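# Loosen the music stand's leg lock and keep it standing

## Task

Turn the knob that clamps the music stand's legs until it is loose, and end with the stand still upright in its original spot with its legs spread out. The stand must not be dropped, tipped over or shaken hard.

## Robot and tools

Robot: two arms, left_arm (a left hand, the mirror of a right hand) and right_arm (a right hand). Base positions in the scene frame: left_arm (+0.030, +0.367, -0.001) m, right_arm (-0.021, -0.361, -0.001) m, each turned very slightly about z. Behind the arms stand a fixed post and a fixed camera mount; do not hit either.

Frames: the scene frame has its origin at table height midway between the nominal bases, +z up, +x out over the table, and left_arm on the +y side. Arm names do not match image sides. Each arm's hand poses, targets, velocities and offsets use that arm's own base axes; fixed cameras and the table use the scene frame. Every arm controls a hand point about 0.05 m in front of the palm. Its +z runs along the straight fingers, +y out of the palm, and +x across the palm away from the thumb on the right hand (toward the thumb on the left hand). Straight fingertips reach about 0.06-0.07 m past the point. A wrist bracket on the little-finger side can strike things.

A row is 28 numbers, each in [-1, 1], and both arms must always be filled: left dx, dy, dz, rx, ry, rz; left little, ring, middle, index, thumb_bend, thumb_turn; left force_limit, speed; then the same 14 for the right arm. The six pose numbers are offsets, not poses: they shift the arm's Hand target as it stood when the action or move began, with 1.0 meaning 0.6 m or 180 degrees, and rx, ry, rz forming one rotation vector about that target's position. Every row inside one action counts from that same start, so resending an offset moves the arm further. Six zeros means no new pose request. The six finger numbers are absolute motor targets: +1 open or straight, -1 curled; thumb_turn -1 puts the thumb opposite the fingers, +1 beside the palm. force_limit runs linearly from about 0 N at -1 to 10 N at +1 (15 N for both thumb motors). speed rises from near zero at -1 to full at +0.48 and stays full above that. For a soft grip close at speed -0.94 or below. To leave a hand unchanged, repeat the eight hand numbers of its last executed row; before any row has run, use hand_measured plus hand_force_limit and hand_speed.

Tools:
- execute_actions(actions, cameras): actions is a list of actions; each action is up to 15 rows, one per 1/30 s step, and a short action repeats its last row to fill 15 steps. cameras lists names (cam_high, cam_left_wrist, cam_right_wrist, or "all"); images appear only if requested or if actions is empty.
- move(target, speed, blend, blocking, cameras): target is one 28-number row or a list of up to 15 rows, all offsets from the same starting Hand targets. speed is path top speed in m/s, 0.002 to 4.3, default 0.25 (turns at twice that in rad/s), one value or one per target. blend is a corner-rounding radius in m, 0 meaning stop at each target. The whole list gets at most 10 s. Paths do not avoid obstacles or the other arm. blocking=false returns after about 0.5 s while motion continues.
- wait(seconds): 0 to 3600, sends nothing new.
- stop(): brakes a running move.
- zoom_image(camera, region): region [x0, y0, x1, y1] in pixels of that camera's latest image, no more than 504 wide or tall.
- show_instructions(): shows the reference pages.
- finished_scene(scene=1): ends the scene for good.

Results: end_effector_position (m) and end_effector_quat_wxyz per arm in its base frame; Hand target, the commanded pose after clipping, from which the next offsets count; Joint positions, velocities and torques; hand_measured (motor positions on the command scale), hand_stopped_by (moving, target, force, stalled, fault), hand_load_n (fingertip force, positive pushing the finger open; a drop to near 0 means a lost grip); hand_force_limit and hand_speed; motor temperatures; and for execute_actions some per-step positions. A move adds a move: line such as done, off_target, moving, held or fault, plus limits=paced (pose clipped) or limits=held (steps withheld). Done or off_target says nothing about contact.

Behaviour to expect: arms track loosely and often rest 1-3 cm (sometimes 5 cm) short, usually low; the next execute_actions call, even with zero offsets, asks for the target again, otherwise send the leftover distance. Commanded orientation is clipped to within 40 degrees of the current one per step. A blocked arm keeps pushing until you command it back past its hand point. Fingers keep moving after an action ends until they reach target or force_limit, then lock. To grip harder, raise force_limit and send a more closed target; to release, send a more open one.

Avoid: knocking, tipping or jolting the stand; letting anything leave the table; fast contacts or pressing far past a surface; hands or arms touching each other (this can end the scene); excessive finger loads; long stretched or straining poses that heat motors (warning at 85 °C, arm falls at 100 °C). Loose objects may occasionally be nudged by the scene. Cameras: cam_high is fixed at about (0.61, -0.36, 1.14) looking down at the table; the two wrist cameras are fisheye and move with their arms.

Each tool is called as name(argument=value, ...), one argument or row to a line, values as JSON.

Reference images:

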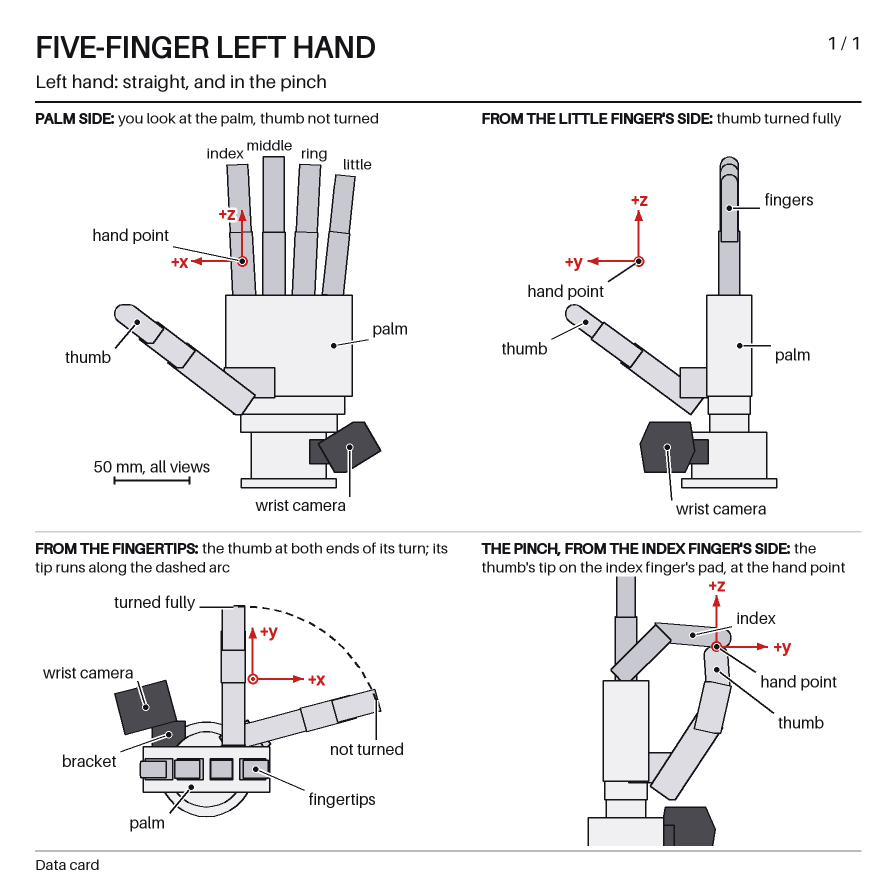

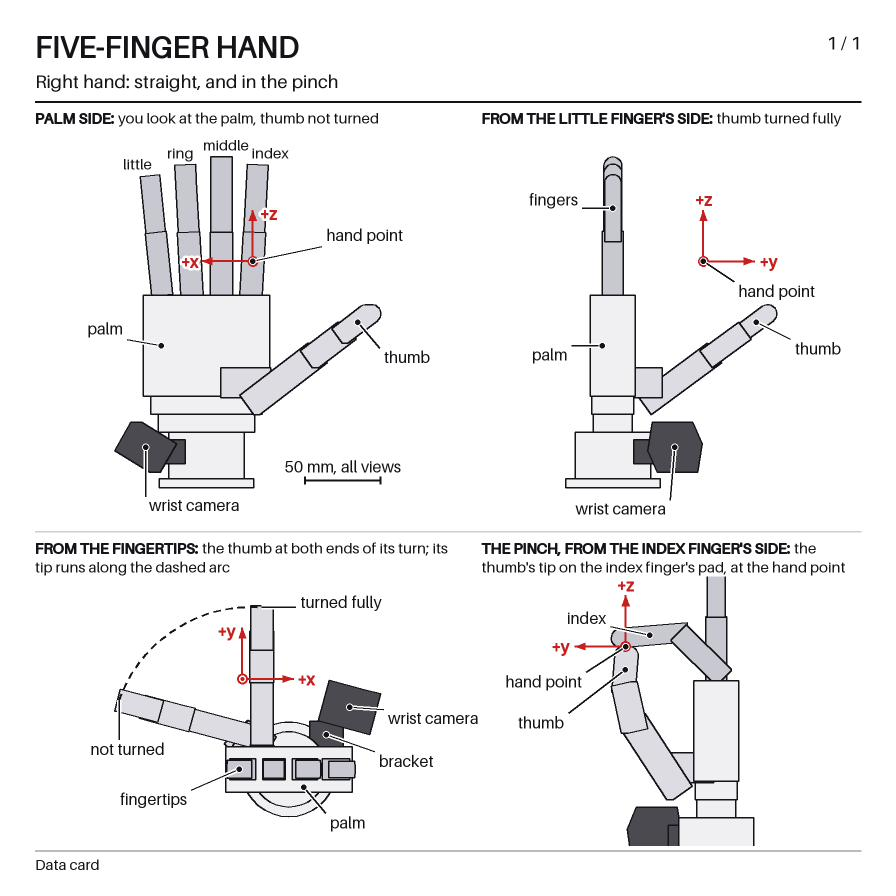

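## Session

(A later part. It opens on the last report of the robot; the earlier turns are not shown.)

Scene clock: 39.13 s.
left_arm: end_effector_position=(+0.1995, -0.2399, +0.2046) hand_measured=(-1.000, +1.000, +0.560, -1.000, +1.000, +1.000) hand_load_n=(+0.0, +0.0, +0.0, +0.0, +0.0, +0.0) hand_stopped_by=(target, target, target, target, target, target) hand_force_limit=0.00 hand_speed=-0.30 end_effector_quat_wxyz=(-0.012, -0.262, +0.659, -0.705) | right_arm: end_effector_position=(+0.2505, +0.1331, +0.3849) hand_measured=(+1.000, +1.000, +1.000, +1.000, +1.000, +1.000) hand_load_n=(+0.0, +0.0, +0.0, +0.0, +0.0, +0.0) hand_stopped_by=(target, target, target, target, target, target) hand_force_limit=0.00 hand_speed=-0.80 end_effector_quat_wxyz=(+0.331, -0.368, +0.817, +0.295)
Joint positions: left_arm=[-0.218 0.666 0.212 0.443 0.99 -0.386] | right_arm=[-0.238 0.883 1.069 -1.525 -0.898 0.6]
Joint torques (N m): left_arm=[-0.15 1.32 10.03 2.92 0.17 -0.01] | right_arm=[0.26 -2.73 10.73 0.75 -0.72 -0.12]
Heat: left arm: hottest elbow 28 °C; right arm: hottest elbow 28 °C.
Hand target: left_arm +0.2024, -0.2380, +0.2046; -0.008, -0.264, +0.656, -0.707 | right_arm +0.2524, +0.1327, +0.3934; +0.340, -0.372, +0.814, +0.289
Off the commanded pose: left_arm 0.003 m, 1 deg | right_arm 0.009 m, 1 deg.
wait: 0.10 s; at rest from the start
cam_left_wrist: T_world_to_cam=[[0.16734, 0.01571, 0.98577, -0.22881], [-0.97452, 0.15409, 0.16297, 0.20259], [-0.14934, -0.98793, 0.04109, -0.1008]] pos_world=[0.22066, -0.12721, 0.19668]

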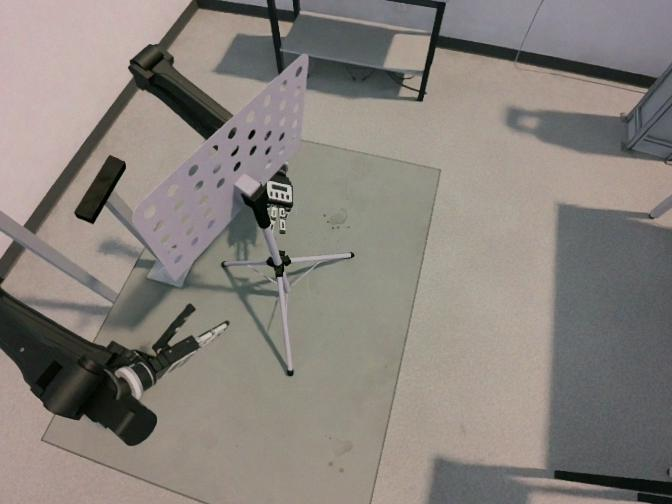

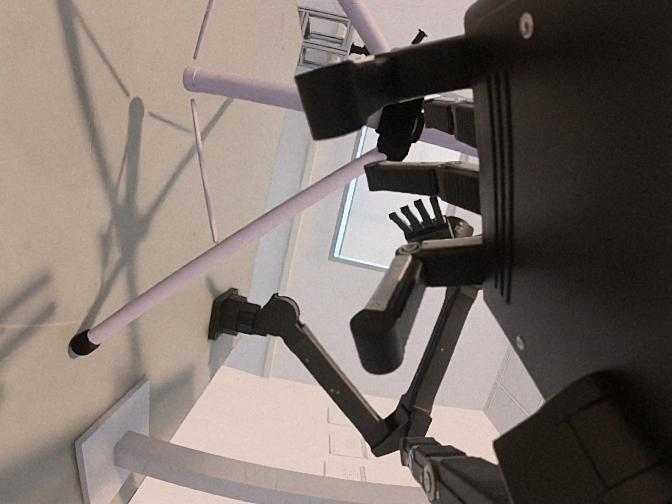

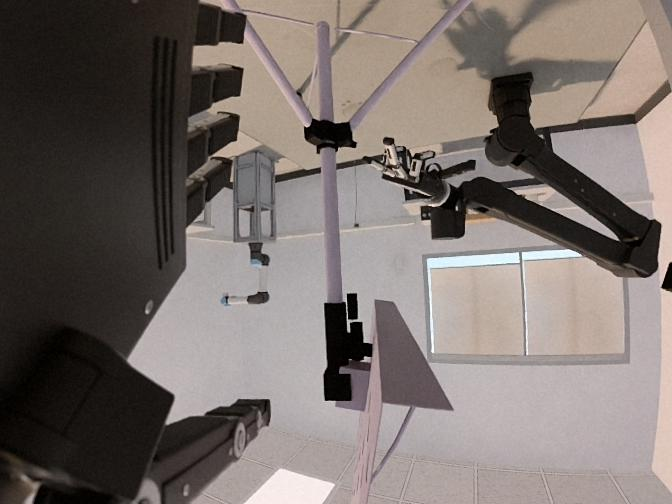

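move(
  target=[0.0318,-0.0608,0.0138,0,0,0,-1,1,0.56,-1,1,1,0,-0.3,0,0,0,0,0,0,1,1,1,1,1,1,0,-0.8],
  speed=0.08,
  cameras=["all"],
)

zoom_image(
  camera="cam_right_wrist",
  region=[295, 105, 395, 180],
)

zoom_image(
  camera="cam_left_wrist",
  region=[350, 60, 490, 200],
)

zoom_image(
  camera="cam_high",
  region=[240, 190, 330, 280],
)

Scene clock: 42.30 s.
left_arm: end_effector_position=(+0.2091, -0.2657, +0.1864) hand_measured=(-1.000, +1.000, +0.560, -1.000, +1.000, +1.000) hand_load_n=(+0.0, +0.0, +0.0, +0.0, +0.0, +0.0) hand_stopped_by=(target, target, target, target, target, target) hand_force_limit=0.00 hand_speed=-0.30 end_effector_quat_wxyz=(-0.020, -0.286, +0.663, -0.692) | right_arm: end_effector_position=(+0.2505, +0.1331, +0.3849) hand_measured=(+1.000, +1.000, +1.000, +1.000, +1.000, +1.000) hand_load_n=(+0.0, +0.0, +0.0, +0.0, +0.0, +0.0) hand_stopped_by=(target, target, target, target, target, target) hand_force_limit=0.00 hand_speed=-0.80 end_effector_quat_wxyz=(+0.331, -0.368, +0.817, +0.295)
Joint positions: left_arm=[-0.342 0.793 0.22 0.508 0.85 -0.388] | right_arm=[-0.238 0.883 1.069 -1.525 -0.898 0.6]
Joint torques (N m): left_arm=[-1.96 0.44 14.54 2.95 0.02 0] | right_arm=[0.26 -2.73 10.74 0.76 -0.73 -0.12]
Heat: left arm: hottest elbow 28 °C; right arm: hottest elbow 28 °C.
Hand target: left_arm +0.2214, -0.2746, +0.2130; -0.008, -0.264, +0.656, -0.707 | right_arm +0.2524, +0.1327, +0.3934; +0.340, -0.372, +0.814, +0.289
Off the commanded pose: left_arm 0.031 m, 4 deg | right_arm 0.009 m, 1 deg.
move: off_target (left_arm)
cam_left_wrist: T_world_to_cam=[[0.21805, 0.00056, 0.97594, -0.2249], [-0.96712, 0.13423, 0.216, 0.20212], [-0.13088, -0.99095, 0.02981, -0.12662]] pos_world=[0.22794, -0.15248, 0.1796]

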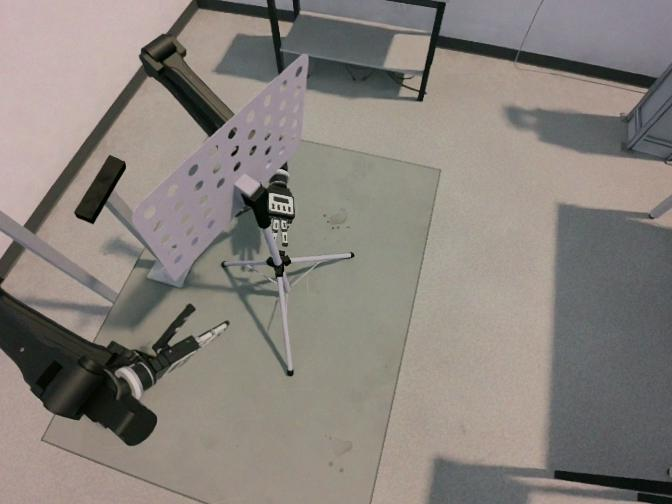

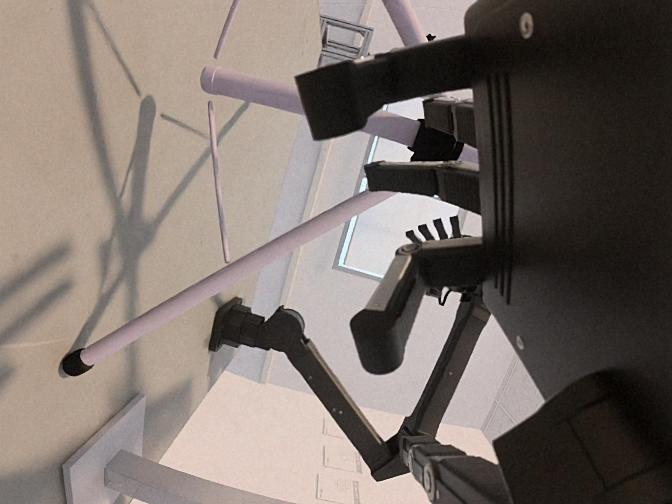

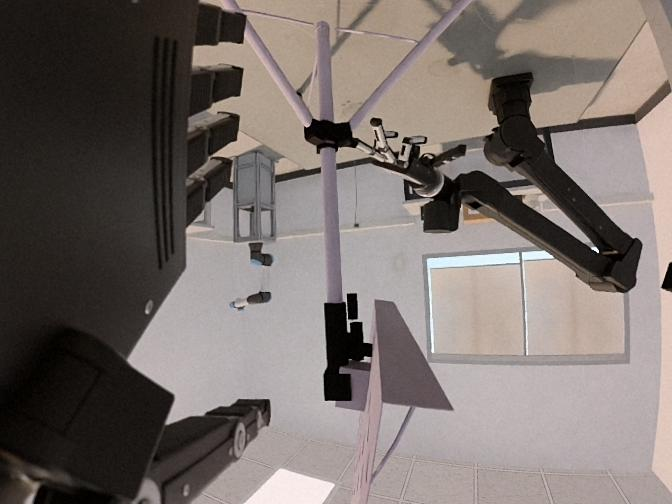

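Scaled by 5.040 from the camera's image (finer frame: 960x720).

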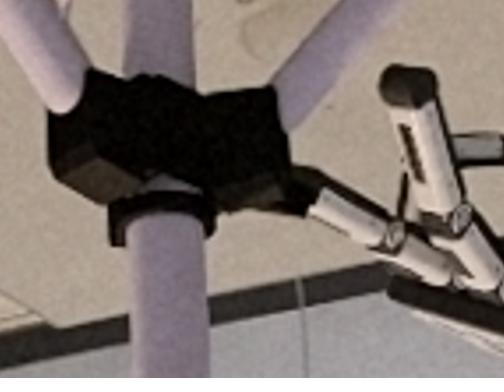

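Scaled by 3.600 from the camera's image (finer frame: 960x720).

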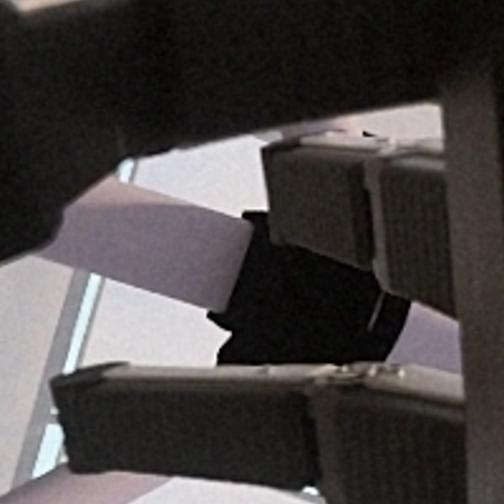

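Scaled by 5.600 from the camera's image (finer frame: 960x720).

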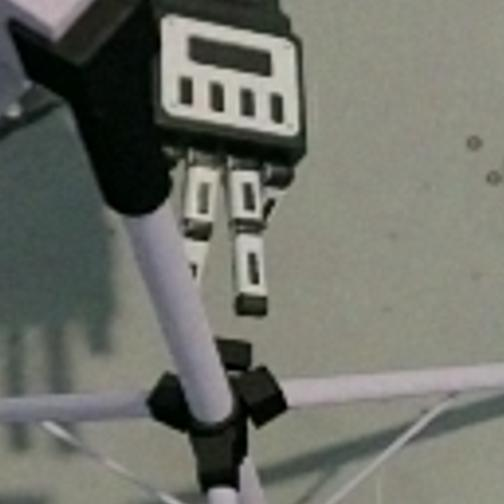

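execute_actions(
  actions=[
    [[0,0,0,0,0,0,-1,1,0.56,-1,1,1,0,-0.3,0,0,0,0,0,0,1,1,1,1,1,1,0,-0.8]],
  ],
  cameras=[],
)

Scene clock: 43.20 s.
left_arm: end_effector_position=(+0.2092, -0.2656, +0.1864) hand_measured=(-1.000, +1.000, +0.560, -1.000, +1.000, +1.000) hand_load_n=(+0.0, +0.0, +0.0, +0.0, +0.0, -0.5) hand_stopped_by=(target, target, target, target, target, target) hand_force_limit=0.00 hand_speed=-0.30 end_effector_quat_wxyz=(-0.020, -0.286, +0.663, -0.692) | right_arm: end_effector_position=(+0.2505, +0.1331, +0.3849) hand_measured=(+1.000, +1.000, +1.000, +1.000, +1.000, +1.000) hand_load_n=(+0.0, +0.0, +0.0, +0.0, +0.0, +0.0) hand_stopped_by=(target, target, target, target, target, target) hand_force_limit=0.00 hand_speed=-0.80 end_effector_quat_wxyz=(+0.331, -0.368, +0.817, +0.295)
Joint positions: left_arm=[-0.342 0.793 0.22 0.508 0.85 -0.388] | right_arm=[-0.238 0.883 1.069 -1.525 -0.898 0.6]
Joint torques (N m): left_arm=[-1.96 0.5 14.54 3.06 0.02 0] | right_arm=[0.32 -2.73 10.74 0.75 -0.73 -0.12]
Heat: left arm: hottest elbow 28 °C; right arm: hottest elbow 28 °C.
Hand target: left_arm +0.2215, -0.2745, +0.2129; -0.008, -0.264, +0.656, -0.707 | right_arm +0.2524, +0.1327, +0.3934; +0.340, -0.372, +0.814, +0.289
Off the commanded pose: left_arm 0.031 m, 4 deg | right_arm 0.009 m, 1 deg.
Step readings (end_effector_position of left_arm | right_arm):
0: (+0.2091, -0.2657, +0.1864) | (+0.2505, +0.1331, +0.3849)
1: (+0.2091, -0.2657, +0.1864) | (+0.2505, +0.1331, +0.3849)
2: (+0.2091, -0.2657, +0.1864) | (+0.2505, +0.1331, +0.3849)
4: (+0.2092, -0.2656, +0.1864) | (+0.2505, +0.1331, +0.3849)
8: (+0.2092, -0.2656, +0.1864) | (+0.2505, +0.1331, +0.3849)
15: (+0.2092, -0.2656, +0.1864) | (+0.2505, +0.1331, +0.3849)

execute_actions(
  actions=[
    [[0,0,0.0167,0,0,0,-1,1,0.56,-1,1,1,0,-0.3,0,0,0,0,0,0,1,1,1,1,1,1,0,-0.8]],
  ],
  cameras=[],
)

Scene clock: 44.50 s.
left_arm: end_effector_position=(+0.2131, -0.2674, +0.1979) hand_measured=(-1.000, +1.000, +0.560, -1.000, +1.000, +1.000) hand_load_n=(+0.0, -0.5, +0.0, +0.0, +0.0, -0.5) hand_stopped_by=(target, target, target, target, target, target) hand_force_limit=0.00 hand_speed=-0.30 end_effector_quat_wxyz=(-0.015, -0.279, +0.660, -0.697) | right_arm: end_effector_position=(+0.2505, +0.1331, +0.3849) hand_measured=(+1.000, +1.000, +1.000, +1.000, +1.000, +1.000) hand_load_n=(+0.0, +0.0, +0.0, +0.0, +0.0, +0.0) hand_stopped_by=(target, target, target, target, target, target) hand_force_limit=0.00 hand_speed=-0.80 end_effector_quat_wxyz=(+0.331, -0.368, +0.817, +0.295)
Joint positions: left_arm=[-0.343 0.783 0.241 0.5 0.849 -0.389] | right_arm=[-0.238 0.883 1.069 -1.525 -0.898 0.6]
Joint torques (N m): left_arm=[-2.02 -0.62 14.67 1.48 0.01 0] | right_arm=[0.26 -2.78 10.74 0.75 -0.73 -0.11]
Heat: left arm: hottest elbow 28 °C; right arm: hottest elbow 28 °C.
Hand target: left_arm +0.2215, -0.2746, +0.2230; -0.008, -0.264, +0.656, -0.707 | right_arm +0.2524, +0.1327, +0.3934; +0.340, -0.372, +0.814, +0.289
Off the commanded pose: left_arm 0.027 m, 2 deg | right_arm 0.009 m, 1 deg.
Step readings (end_effector_position of left_arm | right_arm):
0: (+0.2092, -0.2656, +0.1864) | (+0.2505, +0.1331, +0.3849)
1: (+0.2092, -0.2656, +0.1864) | (+0.2505, +0.1331, +0.3849)
2: (+0.2094, -0.2657, +0.1868) | (+0.2505, +0.1331, +0.3849)
4: (+0.2101, -0.2661, +0.1884) | (+0.2505, +0.1331, +0.3849)
8: (+0.2123, -0.2669, +0.1949) | (+0.2505, +0.1331, +0.3849)
15: (+0.2132, -0.2673, +0.1979) | (+0.2505, +0.1331, +0.3849)

execute_actions(
  actions=[
    [[0.008,0,0.0217,0,0,0,-1,1,0.56,-1,1,1,0,-0.3,0,0,0,0,0,0,1,1,1,1,1,1,0,-0.8]],
  ],
  cameras=["all"],
)

zoom_image(
  camera="cam_right_wrist",
  region=[295, 105, 395, 180],
)

zoom_image(
  camera="cam_left_wrist",
  region=[350, 60, 490, 200],
)

zoom_image(
  camera="cam_high",
  region=[240, 190, 330, 280],
)

Scene clock: 45.67 s.
left_arm: end_effector_position=(+0.2173, -0.2692, +0.2103) hand_measured=(-1.000, +1.000, +0.560, -1.000, +1.000, +1.000) hand_load_n=(+0.0, -0.5, +0.0, +0.0, +0.0, +0.0) hand_stopped_by=(target, target, target, target, target, target) hand_force_limit=0.00 hand_speed=-0.30 end_effector_quat_wxyz=(-0.016, -0.278, +0.661, -0.697) | right_arm: end_effector_position=(+0.2505, +0.1331, +0.3849) hand_measured=(+1.000, +1.000, +1.000, +1.000, +1.000, +1.000) hand_load_n=(+0.0, +0.0, +0.0, +0.0, +0.0, -0.5) hand_stopped_by=(target, target, target, target, target, target) hand_force_limit=0.00 hand_speed=-0.80 end_effector_quat_wxyz=(+0.331, -0.368, +0.817, +0.295)
Joint positions: left_arm=[-0.343 0.773 0.275 0.456 0.852 -0.39] | right_arm=[-0.238 0.883 1.069 -1.525 -0.898 0.6]
Joint torques (N m): left_arm=[-1.44 -0.62 14.94 1.47 0.15 0.01] | right_arm=[0.26 -2.73 10.74 0.76 -0.73 -0.12]
Heat: left arm: hottest elbow 28 °C; right arm: hottest elbow 28 °C.
Hand target: left_arm +0.2262, -0.2746, +0.2361; -0.008, -0.263, +0.656, -0.707 | right_arm +0.2524, +0.1327, +0.3934; +0.340, -0.372, +0.814, +0.289
Off the commanded pose: left_arm 0.028 m, 2 deg | right_arm 0.009 m, 1 deg.
Step readings (end_effector_position of left_arm | right_arm):
0: (+0.2131, -0.2674, +0.1978) | (+0.2505, +0.1331, +0.3849)
1: (+0.2131, -0.2674, +0.1978) | (+0.2505, +0.1331, +0.3849)
2: (+0.2131, -0.2674, +0.1978) | (+0.2505, +0.1331, +0.3849)
4: (+0.2135, -0.2677, +0.1990) | (+0.2505, +0.1331, +0.3849)
8: (+0.2158, -0.2687, +0.2065) | (+0.2505, +0.1331, +0.3849)
15: (+0.2173, -0.2693, +0.2106) | (+0.2505, +0.1331, +0.3849)
cam_left_wrist: T_world_to_cam=[[0.19909, 0.00809, 0.97995, -0.24476], [-0.97071, 0.13883, 0.19606, 0.21154], [-0.13447, -0.99028, 0.03549, -0.13006]] pos_world=[0.23658, -0.15619, 0.20299]

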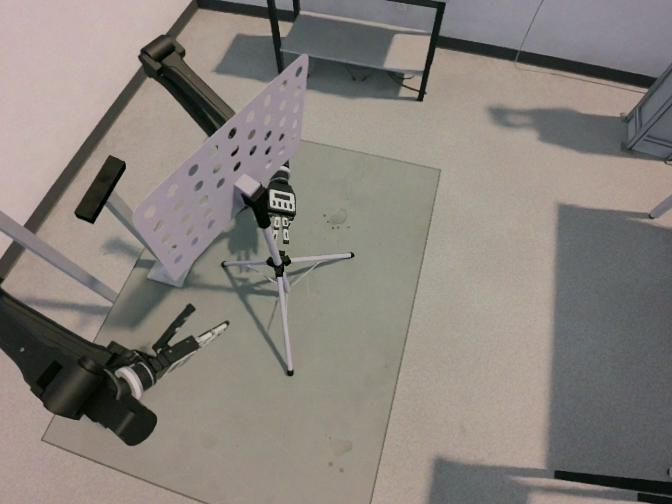

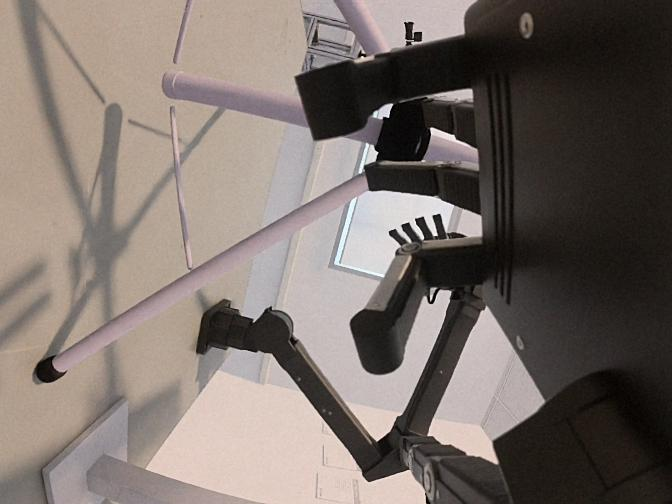

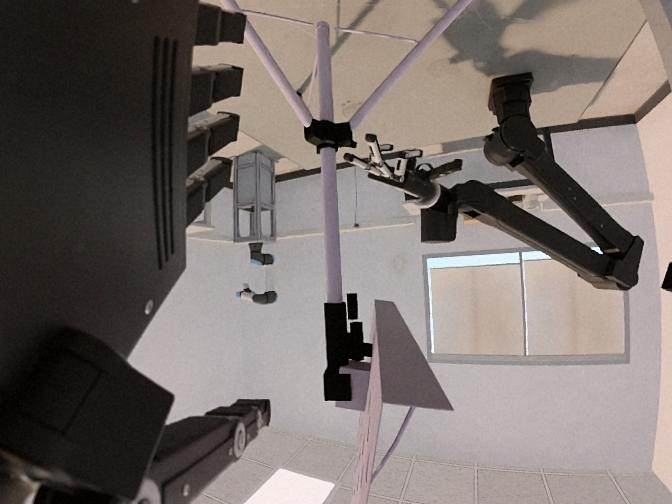

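Scaled by 5.040 from the camera's image (finer frame: 960x720).

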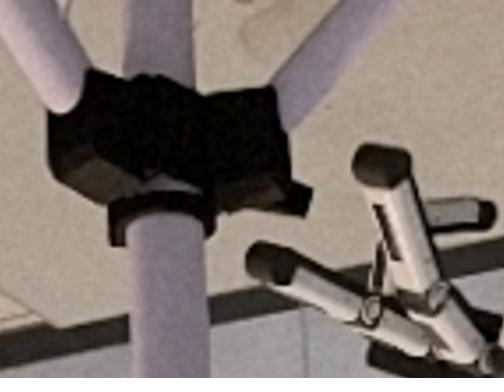

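Scaled by 3.600 from the camera's image (finer frame: 960x720).

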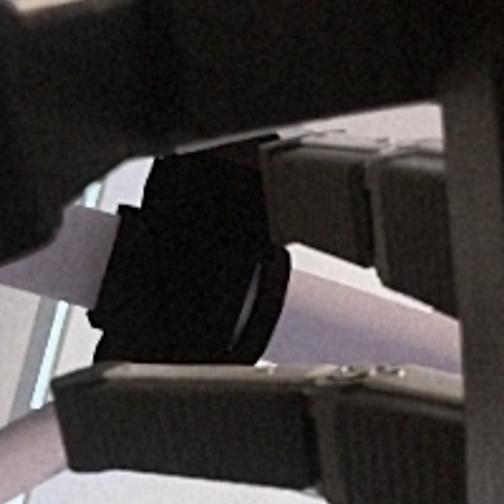

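Scaled by 5.600 from the camera's image (finer frame: 960x720).

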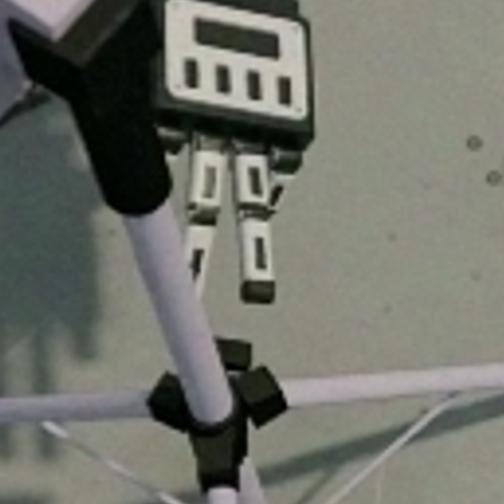

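execute_actions(
  actions=[
    [[0.0058,-0.0193,0.0047,0,0,0,-1,1,0.56,-1,1,1,0,-0.3,0,0,0,0,0,0,1,1,1,1,1,1,0,-0.8]],
  ],
  cameras=[],
)

Scene clock: 47.00 s.
left_arm: end_effector_position=(+0.2201, -0.2777, +0.2151) hand_measured=(-1.000, +1.000, +0.560, -1.000, +1.000, +1.000) hand_load_n=(+0.0, +0.0, +0.0, +0.0, +0.0, +0.0) hand_stopped_by=(target, target, target, target, target, target) hand_force_limit=0.00 hand_speed=-0.30 end_effector_quat_wxyz=(-0.013, -0.278, +0.660, -0.698) | right_arm: end_effector_position=(+0.2505, +0.1331, +0.3849) hand_measured=(+1.000, +1.000, +1.000, +1.000, +1.000, +1.000) hand_load_n=(+0.0, +0.0, +0.0, +0.0, +0.0, +0.0) hand_stopped_by=(target, target, target, target, target, target) hand_force_limit=0.00 hand_speed=-0.80 end_effector_quat_wxyz=(+0.331, -0.368, +0.817, +0.295)
Joint positions: left_arm=[-0.378 0.786 0.292 0.456 0.814 -0.39] | right_arm=[-0.238 0.883 1.069 -1.525 -0.898 0.6]
Joint torques (N m): left_arm=[-1.96 0.21 15.12 1.84 0.01 0.01] | right_arm=[0.26 -2.73 10.74 0.75 -0.73 -0.12]
Heat: left arm: hottest elbow 28 °C; right arm: hottest elbow 28 °C.
Hand target: left_arm +0.2298, -0.2861, +0.2389; -0.008, -0.264, +0.656, -0.707 | right_arm +0.2524, +0.1327, +0.3934; +0.340, -0.372, +0.814, +0.289
Off the commanded pose: left_arm 0.027 m, 2 deg | right_arm 0.009 m, 1 deg.
Step readings (end_effector_position of left_arm | right_arm):
0: (+0.2173, -0.2692, +0.2103) | (+0.2505, +0.1331, +0.3849)
1: (+0.2173, -0.2692, +0.2103) | (+0.2505, +0.1331, +0.3849)
2: (+0.2181, -0.2693, +0.2105) | (+0.2505, +0.1331, +0.3849)
4: (+0.2193, -0.2707, +0.2114) | (+0.2505, +0.1331, +0.3849)
8: (+0.2190, -0.2753, +0.2152) | (+0.2505, +0.1331, +0.3849)
15: (+0.2201, -0.2775, +0.2154) | (+0.2505, +0.1331, +0.3849)

execute_actions(
  actions=[
    [[0.0073,-0.0187,-0.003,0,0,0,-1,1,0.56,-1,1,1,0,-0.3,0,0,0,0,0,0,1,1,1,1,1,1,0,-0.8]],
  ],
  cameras=["all"],
)

zoom_image(
  camera="cam_right_wrist",
  region=[295, 105, 395, 180],
)

zoom_image(
  camera="cam_left_wrist",
  region=[350, 60, 490, 200],
)

zoom_image(
  camera="cam_high",
  region=[240, 190, 330, 280],
)

Scene clock: 48.07 s.
left_arm: end_effector_position=(+0.2222, -0.2872, +0.2082) hand_measured=(-1.000, +1.000, +0.560, -1.000, +1.000, +1.000) hand_load_n=(+0.0, +0.0, +0.0, +0.0, +0.0, -0.5) hand_stopped_by=(target, target, target, target, target, target) hand_force_limit=0.00 hand_speed=-0.30 end_effector_quat_wxyz=(-0.021, -0.287, +0.665, -0.690) | right_arm: end_effector_position=(+0.2505, +0.1331, +0.3849) hand_measured=(+1.000, +1.000, +1.000, +1.000, +1.000, +1.000) hand_load_n=(+0.0, +0.0, +0.0, +0.0, +0.0, +0.0) hand_stopped_by=(target, target, target, target, target, target) hand_force_limit=0.00 hand_speed=-0.80 end_effector_quat_wxyz=(+0.331, -0.368, +0.817, +0.295)
Joint positions: left_arm=[-0.415 0.826 0.303 0.456 0.777 -0.39] | right_arm=[-0.238 0.883 1.069 -1.525 -0.898 0.6]
Joint torques (N m): left_arm=[-1.96 -0.09 15.01 3.19 0.01 0.02] | right_arm=[0.26 -2.73 10.74 0.75 -0.73 -0.12]
Motor temperatures (°C): left_arm=[27 27 29 26 26 26] | right_arm=[25 24 28 26 23 24]
Heat: left arm: hottest elbow 29 °C; right arm: hottest elbow 28 °C.
Hand target: left_arm +0.2341, -0.2974, +0.2370; -0.008, -0.264, +0.656, -0.707 | right_arm +0.2524, +0.1327, +0.3934; +0.340, -0.372, +0.814, +0.289
Off the commanded pose: left_arm 0.033 m, 4 deg | right_arm 0.009 m, 1 deg.
Step readings (end_effector_position of left_arm | right_arm):
0: (+0.2201, -0.2777, +0.2151) | (+0.2505, +0.1331, +0.3849)
1: (+0.2202, -0.2778, +0.2150) | (+0.2505, +0.1331, +0.3849)
2: (+0.2208, -0.2782, +0.2146) | (+0.2505, +0.1331, +0.3849)
4: (+0.2221, -0.2802, +0.2131) | (+0.2505, +0.1331, +0.3849)
8: (+0.2222, -0.2853, +0.2090) | (+0.2505, +0.1331, +0.3849)
15: (+0.2221, -0.2870, +0.2079) | (+0.2505, +0.1331, +0.3849)
cam_left_wrist: T_world_to_cam=[[0.22081, -0.00427, 0.97531, -0.2509], [-0.9665, 0.1332, 0.2194, 0.21184], [-0.13085, -0.99108, 0.02528, -0.14598]] pos_world=[0.24104, -0.17397, 0.20192]

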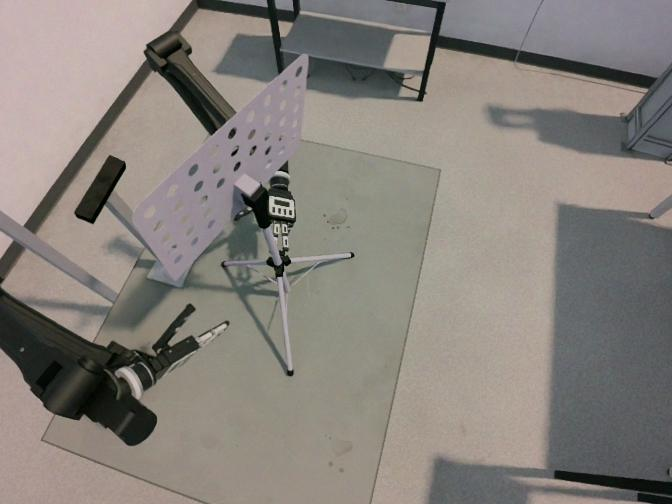

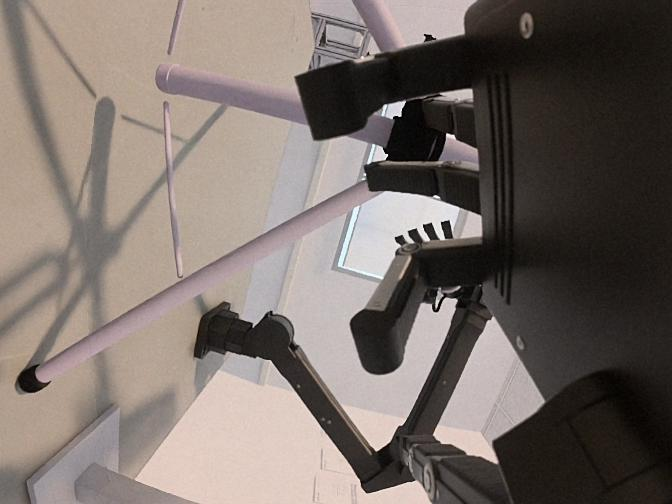

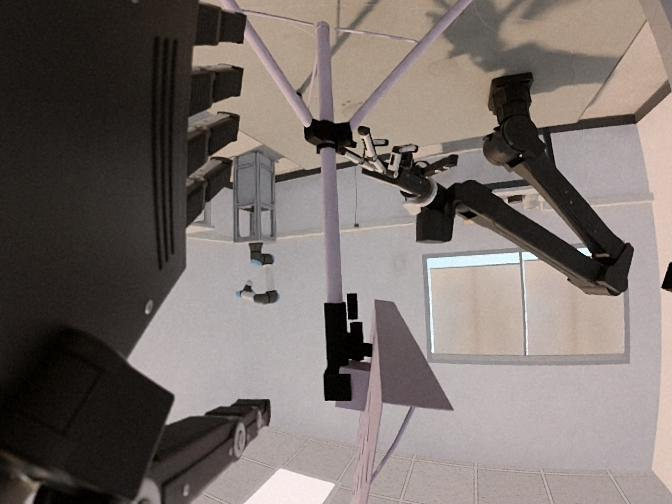

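Scaled by 5.040 from the camera's image (finer frame: 960x720).

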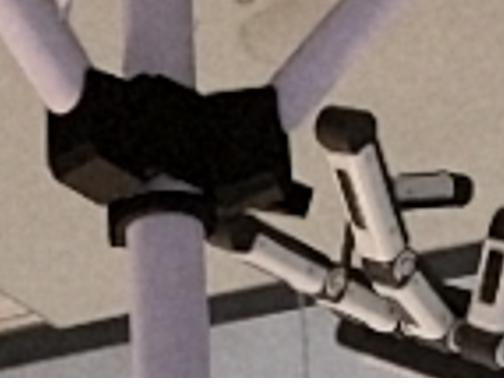

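Scaled by 3.600 from the camera's image (finer frame: 960x720).

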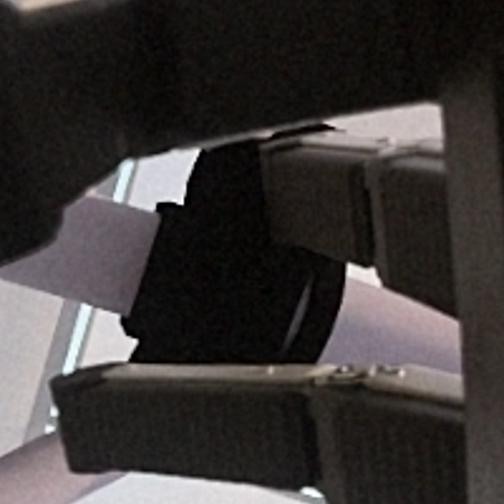

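Scaled by 5.600 from the camera's image (finer frame: 960x720).

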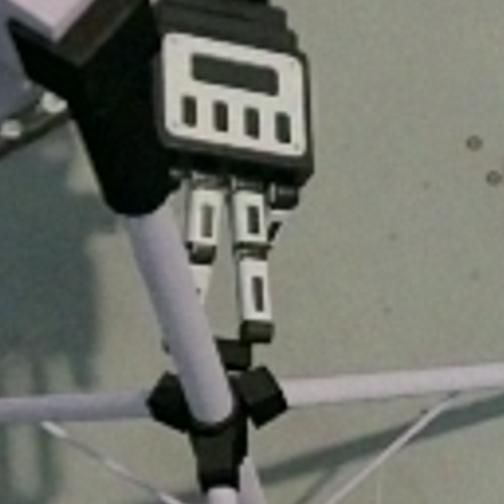

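execute_actions(
  actions=[
    [[-0.0018,0.0047,0.011,-0.0129,-0.005,0,-1,1,0.56,-1,1,1,0,-0.3,0,0,0,0,0,0,1,1,1,1,1,1,0,-0.8]],
  ],
  cameras=[],
)

Scene clock: 49.30 s.
left_arm: end_effector_position=(+0.2235, -0.2898, +0.2232) hand_measured=(-1.000, +1.000, +0.560, -1.000, +1.000, +1.000) hand_load_n=(+0.0, +0.0, +0.0, +0.0, +0.0, -0.5) hand_stopped_by=(target, target, target, target, target, target) hand_force_limit=0.00 hand_speed=-0.30 end_effector_quat_wxyz=(-0.018, -0.272, +0.650, -0.710) | right_arm: end_effector_position=(+0.2505, +0.1331, +0.3849) hand_measured=(+1.000, +1.000, +1.000, +1.000, +1.000, +1.000) hand_load_n=(+0.0, +0.0, +0.0, +0.0, +0.0, +0.0) hand_stopped_by=(target, target, target, target, target, target) hand_force_limit=0.00 hand_speed=-0.80 end_effector_quat_wxyz=(+0.331, -0.368, +0.817, +0.295)
Joint positions: left_arm=[-0.415 0.832 0.303 0.54 0.784 -0.429] | right_arm=[-0.238 0.883 1.069 -1.525 -0.898 0.6]
Joint torques (N m): left_arm=[-1.08 -0.09 13.45 3.11 0.13 0.03] | right_arm=[0.32 -2.73 10.74 0.75 -0.73 -0.12]
Heat: left arm: hottest elbow 29 °C; right arm: hottest elbow 28 °C.
Hand target: left_arm +0.2329, -0.2946, +0.2436; -0.009, -0.258, +0.641, -0.723 | right_arm +0.2524, +0.1327, +0.3934; +0.340, -0.372, +0.814, +0.289
Off the commanded pose: left_arm 0.023 m, 3 deg | right_arm 0.009 m, 1 deg.
Step readings (end_effector_position of left_arm | right_arm):
0: (+0.2222, -0.2872, +0.2082) | (+0.2505, +0.1331, +0.3849)
1: (+0.2223, -0.2872, +0.2085) | (+0.2505, +0.1331, +0.3849)
2: (+0.2225, -0.2874, +0.2096) | (+0.2505, +0.1331, +0.3849)
4: (+0.2228, -0.2881, +0.2140) | (+0.2505, +0.1331, +0.3849)
8: (+0.2231, -0.2891, +0.2205) | (+0.2505, +0.1331, +0.3849)
15: (+0.2235, -0.2897, +0.2228) | (+0.2505, +0.1331, +0.3849)

execute_actions(
  actions=[
    [[-0.006,0.0155,-0.02,0,0,0,-1,1,0.56,-1,1,1,0,-0.3,0,0,0,0,0,0,1,1,1,1,1,1,0,-0.8]],
  ],
  cameras=[],
)

Scene clock: 50.37 s.
left_arm: end_effector_position=(+0.2252, -0.2867, +0.2291) hand_measured=(-1.000, +1.000, +0.560, -1.000, +1.000, +1.000) hand_load_n=(+0.0, +0.0, +0.0, +0.0, +0.0, -0.5) hand_stopped_by=(target, target, target, target, target, target) hand_force_limit=0.00 hand_speed=-0.30 end_effector_quat_wxyz=(+0.012, +0.258, -0.646, +0.718) | right_arm: end_effector_position=(+0.2505, +0.1331, +0.3849) hand_measured=(+1.000, +1.000, +1.000, +1.000, +1.000, +1.000) hand_load_n=(+0.0, +0.0, +0.0, +0.5, +0.0, +0.0) hand_stopped_by=(target, target, target, target, target, target) hand_force_limit=0.00 hand_speed=-0.80 end_effector_quat_wxyz=(+0.331, -0.368, +0.817, +0.295)
Joint positions: left_arm=[-0.395 0.836 0.303 0.581 0.813 -0.432] | right_arm=[-0.238 0.883 1.069 -1.525 -0.898 0.6]
Joint torques (N m): left_arm=[-0.21 -0.09 10.19 3.14 0.12 -0.04] | right_arm=[0.26 -2.73 10.74 0.76 -0.73 -0.12]
Heat: left arm: hottest elbow 29 °C; right arm: hottest elbow 28 °C.
Hand target: left_arm +0.2294, -0.2853, +0.2317; +0.008, +0.258, -0.641, +0.723 | right_arm +0.2524, +0.1327, +0.3934; +0.340, -0.372, +0.814, +0.289
Off the commanded pose: left_arm 0.005 m, 1 deg | right_arm 0.009 m, 1 deg.
Step readings (end_effector_position of left_arm | right_arm):
0: (+0.2235, -0.2898, +0.2232) | (+0.2505, +0.1331, +0.3849)
1: (+0.2235, -0.2899, +0.2233) | (+0.2505, +0.1331, +0.3849)
2: (+0.2225, -0.2900, +0.2237) | (+0.2505, +0.1331, +0.3849)
4: (+0.2221, -0.2896, +0.2253) | (+0.2505, +0.1331, +0.3849)
8: (+0.2240, -0.2875, +0.2280) | (+0.2505, +0.1331, +0.3849)
15: (+0.2252, -0.2866, +0.2289) | (+0.2505, +0.1331, +0.3849)

move(
  target=[-0.0498,0.103,-0.0695,0.0129,0.005,0,-1,1,0.56,-1,1,1,0,-0.3,0,0,0,0,0,0,1,1,1,1,1,1,0,-0.8],
  speed=0.1,
  cameras=[],
)

Scene clock: 53.10 s.
left_arm: end_effector_position=(+0.1987, -0.2260, +0.1909) hand_measured=(-1.000, +1.000, +0.560, -1.000, +1.000, +1.000) hand_load_n=(+0.0, +0.0, +0.0, +0.0, +0.0, -0.5) hand_stopped_by=(target, target, target, target, target, target) hand_force_limit=0.00 hand_speed=-0.30 end_effector_quat_wxyz=(-0.012, -0.261, +0.656, -0.708) | right_arm: end_effector_position=(+0.2505, +0.1331, +0.3849) hand_measured=(+1.000, +1.000, +1.000, +1.000, +1.000, +1.000) hand_load_n=(+0.0, +0.0, +0.0, +0.0, +0.0, +0.0) hand_stopped_by=(target, target, target, target, target, target) hand_force_limit=0.00 hand_speed=-0.80 end_effector_quat_wxyz=(+0.331, -0.368, +0.817, +0.295)
Joint positions: left_arm=[-0.142 0.703 0.171 0.541 1.067 -0.404] | right_arm=[-0.238 0.883 1.069 -1.525 -0.898 0.6]
Joint torques (N m): left_arm=[-0.21 0.21 9.7 1.37 0.15 0.15] | right_arm=[0.32 -2.73 10.74 0.75 -0.73 -0.12]
Heat: left arm: hottest elbow 29 °C; right arm: hottest elbow 29 °C.
Hand target: left_arm +0.1995, -0.2235, +0.1899; -0.008, -0.264, +0.656, -0.707 | right_arm +0.2524, +0.1327, +0.3934; +0.340, -0.372, +0.814, +0.289
Off the commanded pose: left_arm 0.003 m, 1 deg | right_arm 0.009 m, 1 deg.
move: done

move(
  target=[0.0437,-0.0892,0.071,0,0,0,-1,1,0.56,-1,1,1,0,-0.3,0,0,0,0,0,0,1,1,1,1,1,1,0,-0.8],
  speed=0.08,
  cameras=[],
)

Scene clock: 54.83 s.
left_arm: end_effector_position=(+0.2154, -0.2692, +0.2102) hand_measured=(-1.000, +1.000, +0.560, -1.000, +1.000, +1.000) hand_load_n=(+0.0, +0.0, +0.0, +0.0, -0.5, -0.5) hand_stopped_by=(target, target, target, target, target, target) hand_force_limit=0.00 hand_speed=-0.30 end_effector_quat_wxyz=(-0.017, -0.281, +0.657, -0.699) | right_arm: end_effector_position=(+0.2505, +0.1331, +0.3849) hand_measured=(+1.000, +1.000, +1.000, +1.000, +1.000, +1.000) hand_load_n=(+0.0, +0.0, +0.0, +0.0, +0.0, -0.5) hand_stopped_by=(target, target, target, target, target, target) hand_force_limit=0.00 hand_speed=-0.80 end_effector_quat_wxyz=(+0.331, -0.368, +0.817, +0.295)
Joint positions: left_arm=[-0.346 0.767 0.266 0.467 0.846 -0.404] | right_arm=[-0.238 0.883 1.069 -1.525 -0.898 0.6]
Joint torques (N m): left_arm=[-1.96 0.5 15.1 1.58 0.04 0.14] | right_arm=[0.26 -2.73 10.74 0.75 -0.73 -0.12]
Heat: left arm: hottest elbow 29 °C; right arm: hottest elbow 29 °C.
Hand target: left_arm +0.2258, -0.2770, +0.2325; -0.008, -0.264, +0.656, -0.707 | right_arm +0.2524, +0.1327, +0.3934; +0.340, -0.372, +0.814, +0.289
Off the commanded pose: left_arm 0.026 m, 2 deg | right_arm 0.009 m, 1 deg.
move: off_target (left_arm)

execute_actions(
  actions=[
    [[0,0,0,-0.0181,-0.007,0,-1,1,0.56,-1,1,1,0,-0.3,0,0,0,0,0,0,1,1,1,1,1,1,0,-0.8]],
  ],
  cameras=[],
)

Scene clock: 56.03 s.
left_arm: end_effector_position=(+0.2228, -0.2734, +0.2227) hand_measured=(-1.000, +1.000, +0.560, -1.000, +1.000, +1.000) hand_load_n=(+0.0, +0.0, +0.0, +0.0, +0.0, +0.0) hand_stopped_by=(target, target, target, target, target, target) hand_force_limit=0.00 hand_speed=-0.30 end_effector_quat_wxyz=(+0.011, +0.266, -0.640, +0.721) | right_arm: end_effector_position=(+0.2505, +0.1331, +0.3849) hand_measured=(+1.000, +1.000, +1.000, +1.000, +1.000, +1.000) hand_load_n=(+0.0, +0.0, +0.0, +0.0, +0.0, +0.0) hand_stopped_by=(target, target, target, target, target, target) hand_force_limit=0.00 hand_speed=-0.80 end_effector_quat_wxyz=(+0.331, -0.368, +0.817, +0.295)
Joint positions: left_arm=[-0.346 0.816 0.266 0.61 0.846 -0.454] | right_arm=[-0.238 0.883 1.069 -1.525 -0.898 0.6]
Joint torques (N m): left_arm=[-1.61 0.21 11.43 3.15 0.06 -0.01] | right_arm=[0.26 -2.73 10.74 0.75 -0.73 -0.12]
Heat: left arm: hottest elbow 29 °C; right arm: hottest elbow 29 °C.
Hand target: left_arm +0.2258, -0.2769, +0.2325; +0.009, +0.256, -0.636, +0.728 | right_arm +0.2524, +0.1327, +0.3934; +0.340, -0.372, +0.814, +0.289
Off the commanded pose: left_arm 0.011 m, 2 deg | right_arm 0.009 m, 1 deg.
Step readings (end_effector_position of left_arm | right_arm):
0: (+0.2154, -0.2692, +0.2102) | (+0.2505, +0.1331, +0.3849)
1: (+0.2154, -0.2692, +0.2102) | (+0.2505, +0.1331, +0.3849)
2: (+0.2157, -0.2693, +0.2103) | (+0.2505, +0.1331, +0.3849)
4: (+0.2175, -0.2702, +0.2132) | (+0.2505, +0.1331, +0.3849)
8: (+0.2209, -0.2719, +0.2181) | (+0.2505, +0.1331, +0.3849)
15: (+0.2226, -0.2731, +0.2218) | (+0.2505, +0.1331, +0.3849)

execute_actions(
  actions=[
    [[-0.0028,-0.0128,-0.0233,0,0,0,-1,1,0.56,-1,1,1,0,-0.3,0,0,0,0,0,0,1,1,1,1,1,1,0,-0.8]],
  ],
  cameras=[],
)

Scene clock: 57.33 s.
left_arm: end_effector_position=(+0.2261, -0.2820, +0.2187) hand_measured=(-1.000, +1.000, +0.560, -1.000, +1.000, +1.000) hand_load_n=(+0.0, -0.5, +0.0, +0.0, +0.0, -0.5) hand_stopped_by=(target, target, target, target, target, target) hand_force_limit=0.00 hand_speed=-0.30 end_effector_quat_wxyz=(+0.007, +0.261, -0.637, +0.726) | right_arm: end_effector_position=(+0.2505, +0.1331, +0.3849) hand_measured=(+1.000, +1.000, +1.000, +1.000, +1.000, +1.000) hand_load_n=(+0.0, +0.0, +0.0, +0.0, +0.0, +0.0) hand_stopped_by=(target, target, target, target, target, target) hand_force_limit=0.00 hand_speed=-0.80 end_effector_quat_wxyz=(+0.331, -0.368, +0.817, +0.295)
Joint positions: left_arm=[-0.378 0.868 0.263 0.682 0.812 -0.455] | right_arm=[-0.238 0.883 1.069 -1.525 -0.898 0.6]
Joint torques (N m): left_arm=[-1.96 -0.21 9.35 3.06 -0.07 0.04] | right_arm=[0.26 -2.73 10.74 0.75 -0.73 -0.12]
Heat: left arm: hottest elbow 29 °C; right arm: hottest elbow 29 °C.
Hand target: left_arm +0.2241, -0.2846, +0.2186; +0.008, +0.255, -0.635, +0.729 | right_arm +0.2524, +0.1327, +0.3934; +0.340, -0.372, +0.814, +0.289
Off the commanded pose: left_arm 0.003 m, 1 deg | right_arm 0.009 m, 1 deg.
Step readings (end_effector_position of left_arm | right_arm):
0: (+0.2227, -0.2734, +0.2228) | (+0.2505, +0.1331, +0.3849)
1: (+0.2229, -0.2734, +0.2229) | (+0.2505, +0.1331, +0.3849)
2: (+0.2238, -0.2736, +0.2232) | (+0.2505, +0.1331, +0.3849)
4: (+0.2259, -0.2757, +0.2232) | (+0.2505, +0.1331, +0.3849)
8: (+0.2261, -0.2805, +0.2198) | (+0.2505, +0.1331, +0.3849)
15: (+0.2259, -0.2819, +0.2183) | (+0.2505, +0.1331, +0.3849)

execute_actions(
  actions=[
    [[-0.0055,-0.0025,-0.0187,0,0,0,-1,1,0.56,-1,1,1,0,-0.3,0,0,0,0,0,0,1,1,1,1,1,1,0,-0.8]],
  ],
  cameras=["all"],
)

zoom_image(
  camera="cam_right_wrist",
  region=[295, 105, 395, 180],
)

zoom_image(
  camera="cam_left_wrist",
  region=[350, 60, 490, 200],
)

zoom_image(
  camera="cam_high",
  region=[240, 190, 330, 280],
)

Scene clock: 58.47 s.
left_arm: end_effector_position=(+0.2226, -0.2834, +0.2069) hand_measured=(-1.000, +1.000, +0.560, -1.000, +1.000, +1.000) hand_load_n=(+0.5, +0.0, +0.0, +0.0, +0.0, -0.5) hand_stopped_by=(target, target, target, target, target, target) hand_force_limit=0.00 hand_speed=-0.30 end_effector_quat_wxyz=(+0.008, +0.262, -0.637, +0.725) | right_arm: end_effector_position=(+0.2505, +0.1331, +0.3849) hand_measured=(+1.000, +1.000, +1.000, +1.000, +1.000, +1.000) hand_load_n=(+0.0, +0.0, +0.0, +0.5, +0.0, +0.0) hand_stopped_by=(target, target, target, target, target, target) hand_force_limit=0.00 hand_speed=-0.80 end_effector_quat_wxyz=(+0.331, -0.368, +0.817, +0.295)
Joint positions: left_arm=[-0.39 0.898 0.237 0.736 0.8 -0.455] | right_arm=[-0.238 0.883 1.069 -1.525 -0.898 0.6]
Joint torques (N m): left_arm=[-1.96 -0.32 9.13 3.1 -0.07 0.06] | right_arm=[0.26 -2.73 10.74 0.75 -0.73 -0.11]
Heat: left arm: hottest elbow 29 °C; right arm: hottest elbow 29 °C.
Hand target: left_arm +0.2208, -0.2861, +0.2074; +0.008, +0.255, -0.636, +0.729 | right_arm +0.2524, +0.1327, +0.3934; +0.340, -0.372, +0.814, +0.289
Off the commanded pose: left_arm 0.003 m, 1 deg | right_arm 0.009 m, 1 deg.
Step readings (end_effector_position of left_arm | right_arm):
0: (+0.2261, -0.2820, +0.2187) | (+0.2505, +0.1331, +0.3849)
1: (+0.2261, -0.2819, +0.2185) | (+0.2505, +0.1331, +0.3849)
2: (+0.2263, -0.2820, +0.2185) | (+0.2505, +0.1331, +0.3849)
4: (+0.2257, -0.2824, +0.2165) | (+0.2505, +0.1331, +0.3849)
8: (+0.2229, -0.2829, +0.2083) | (+0.2505, +0.1331, +0.3849)
15: (+0.2225, -0.2834, +0.2065) | (+0.2505, +0.1331, +0.3849)
cam_left_wrist: T_world_to_cam=[[0.15104, 0.07437, 0.98573, -0.21404], [-0.97948, 0.14587, 0.13907, 0.23519], [-0.13344, -0.9865, 0.09488, -0.15469]] pos_world=[0.24205, -0.17099, 0.19296]

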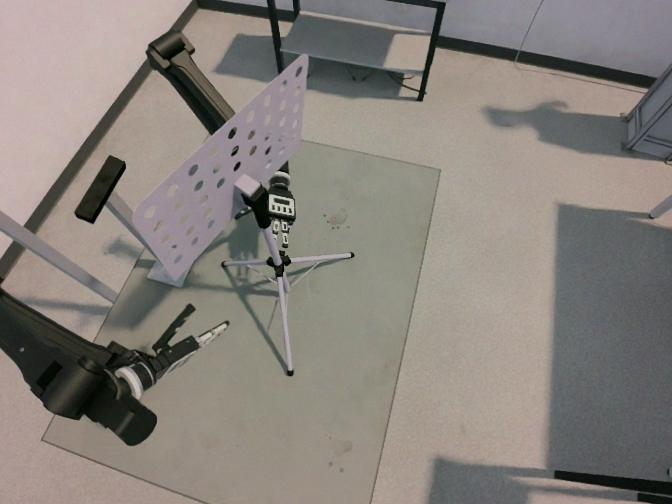

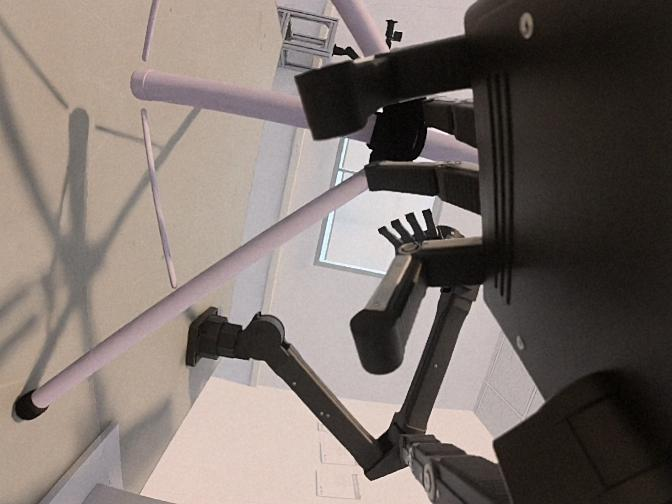

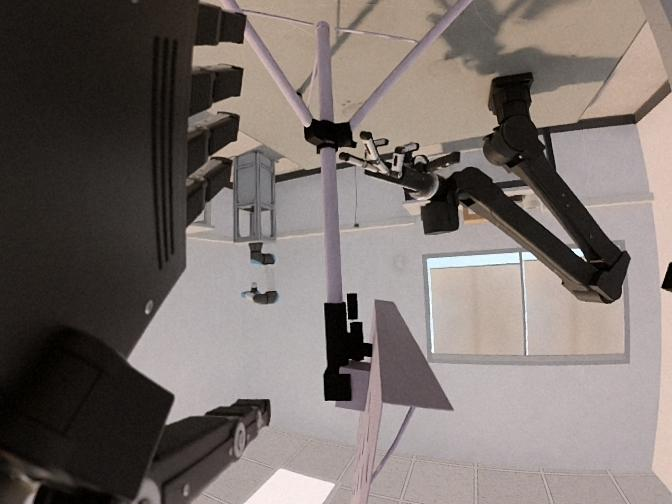

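Scaled by 5.040 from the camera's image (finer frame: 960x720).

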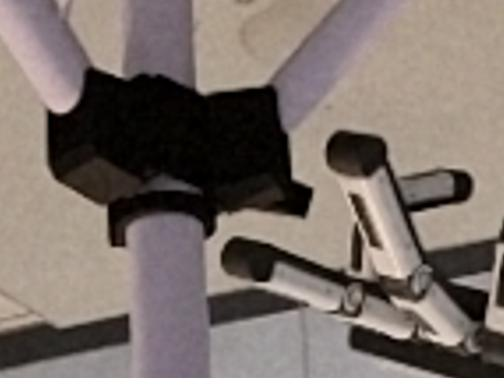

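Scaled by 3.600 from the camera's image (finer frame: 960x720).

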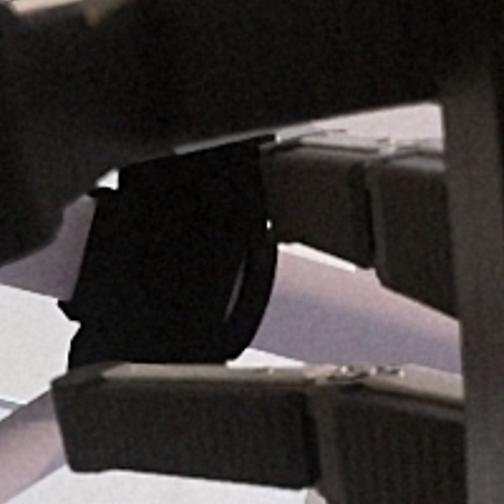

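Scaled by 5.600 from the camera's image (finer frame: 960x720).

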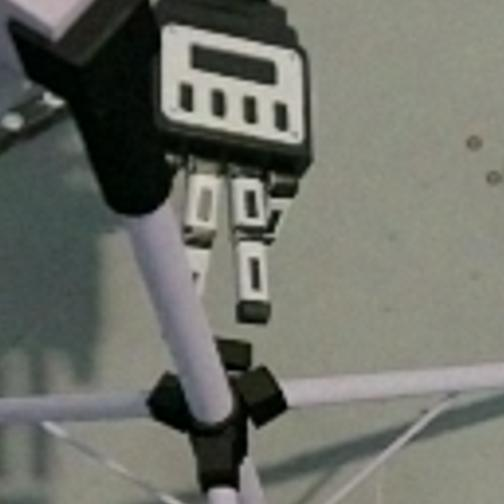

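execute_actions(
  actions=[
    [[0,0,0.03,0.0104,0.004,0,-1,1,0.56,-1,1,1,0,-0.3,0,0,0,0,0,0,1,1,1,1,1,1,0,-0.8]],
  ],
  cameras=[],
)

Scene clock: 63.37 s.
left_arm: end_effector_position=(+0.2124, -0.2790, +0.2008) hand_measured=(-1.000, +1.000, +0.560, -1.000, +1.000, +1.000) hand_load_n=(+0.0, +0.0, +0.0, +0.0, +0.0, +0.0) hand_stopped_by=(target, target, target, target, target, target) hand_force_limit=0.00 hand_speed=-0.30 end_effector_quat_wxyz=(-0.020, -0.281, +0.651, -0.705) | right_arm: end_effector_position=(+0.2505, +0.1331, +0.3849) hand_measured=(+1.000, +1.000, +1.000, +1.000, +1.000, +1.000) hand_load_n=(+0.0, +0.0, +0.0, +0.5, +0.0, +0.0) hand_stopped_by=(target, target, target, target, target, target) hand_force_limit=0.00 hand_speed=-0.80 end_effector_quat_wxyz=(+0.331, -0.368, +0.817, +0.295)
Joint positions: left_arm=[-0.392 0.817 0.237 0.573 0.8 -0.431] | right_arm=[-0.238 0.883 1.069 -1.525 -0.898 0.6]
Joint torques (N m): left_arm=[-1.96 -1.14 14.37 1.32 -0.01 0.11] | right_arm=[0.26 -2.73 10.74 0.75 -0.73 -0.12]
Heat: left arm: hottest elbow 29 °C; right arm: hottest elbow 29 °C.
Hand target: left_arm +0.2208, -0.2861, +0.2255; -0.008, -0.260, +0.647, -0.717 | right_arm +0.2524, +0.1327, +0.3934; +0.340, -0.372, +0.814, +0.289
Off the commanded pose: left_arm 0.027 m, 3 deg | right_arm 0.009 m, 1 deg.
Step readings (end_effector_position of left_arm | right_arm):
0: (+0.2226, -0.2834, +0.2069) | (+0.2505, +0.1331, +0.3849)
1: (+0.2226, -0.2834, +0.2069) | (+0.2505, +0.1331, +0.3849)
2: (+0.2224, -0.2833, +0.2064) | (+0.2505, +0.1331, +0.3849)
4: (+0.2204, -0.2825, +0.2043) | (+0.2505, +0.1331, +0.3849)
8: (+0.2153, -0.2806, +0.2052) | (+0.2505, +0.1331, +0.3849)
15: (+0.2126, -0.2792, +0.2024) | (+0.2505, +0.1331, +0.3849)


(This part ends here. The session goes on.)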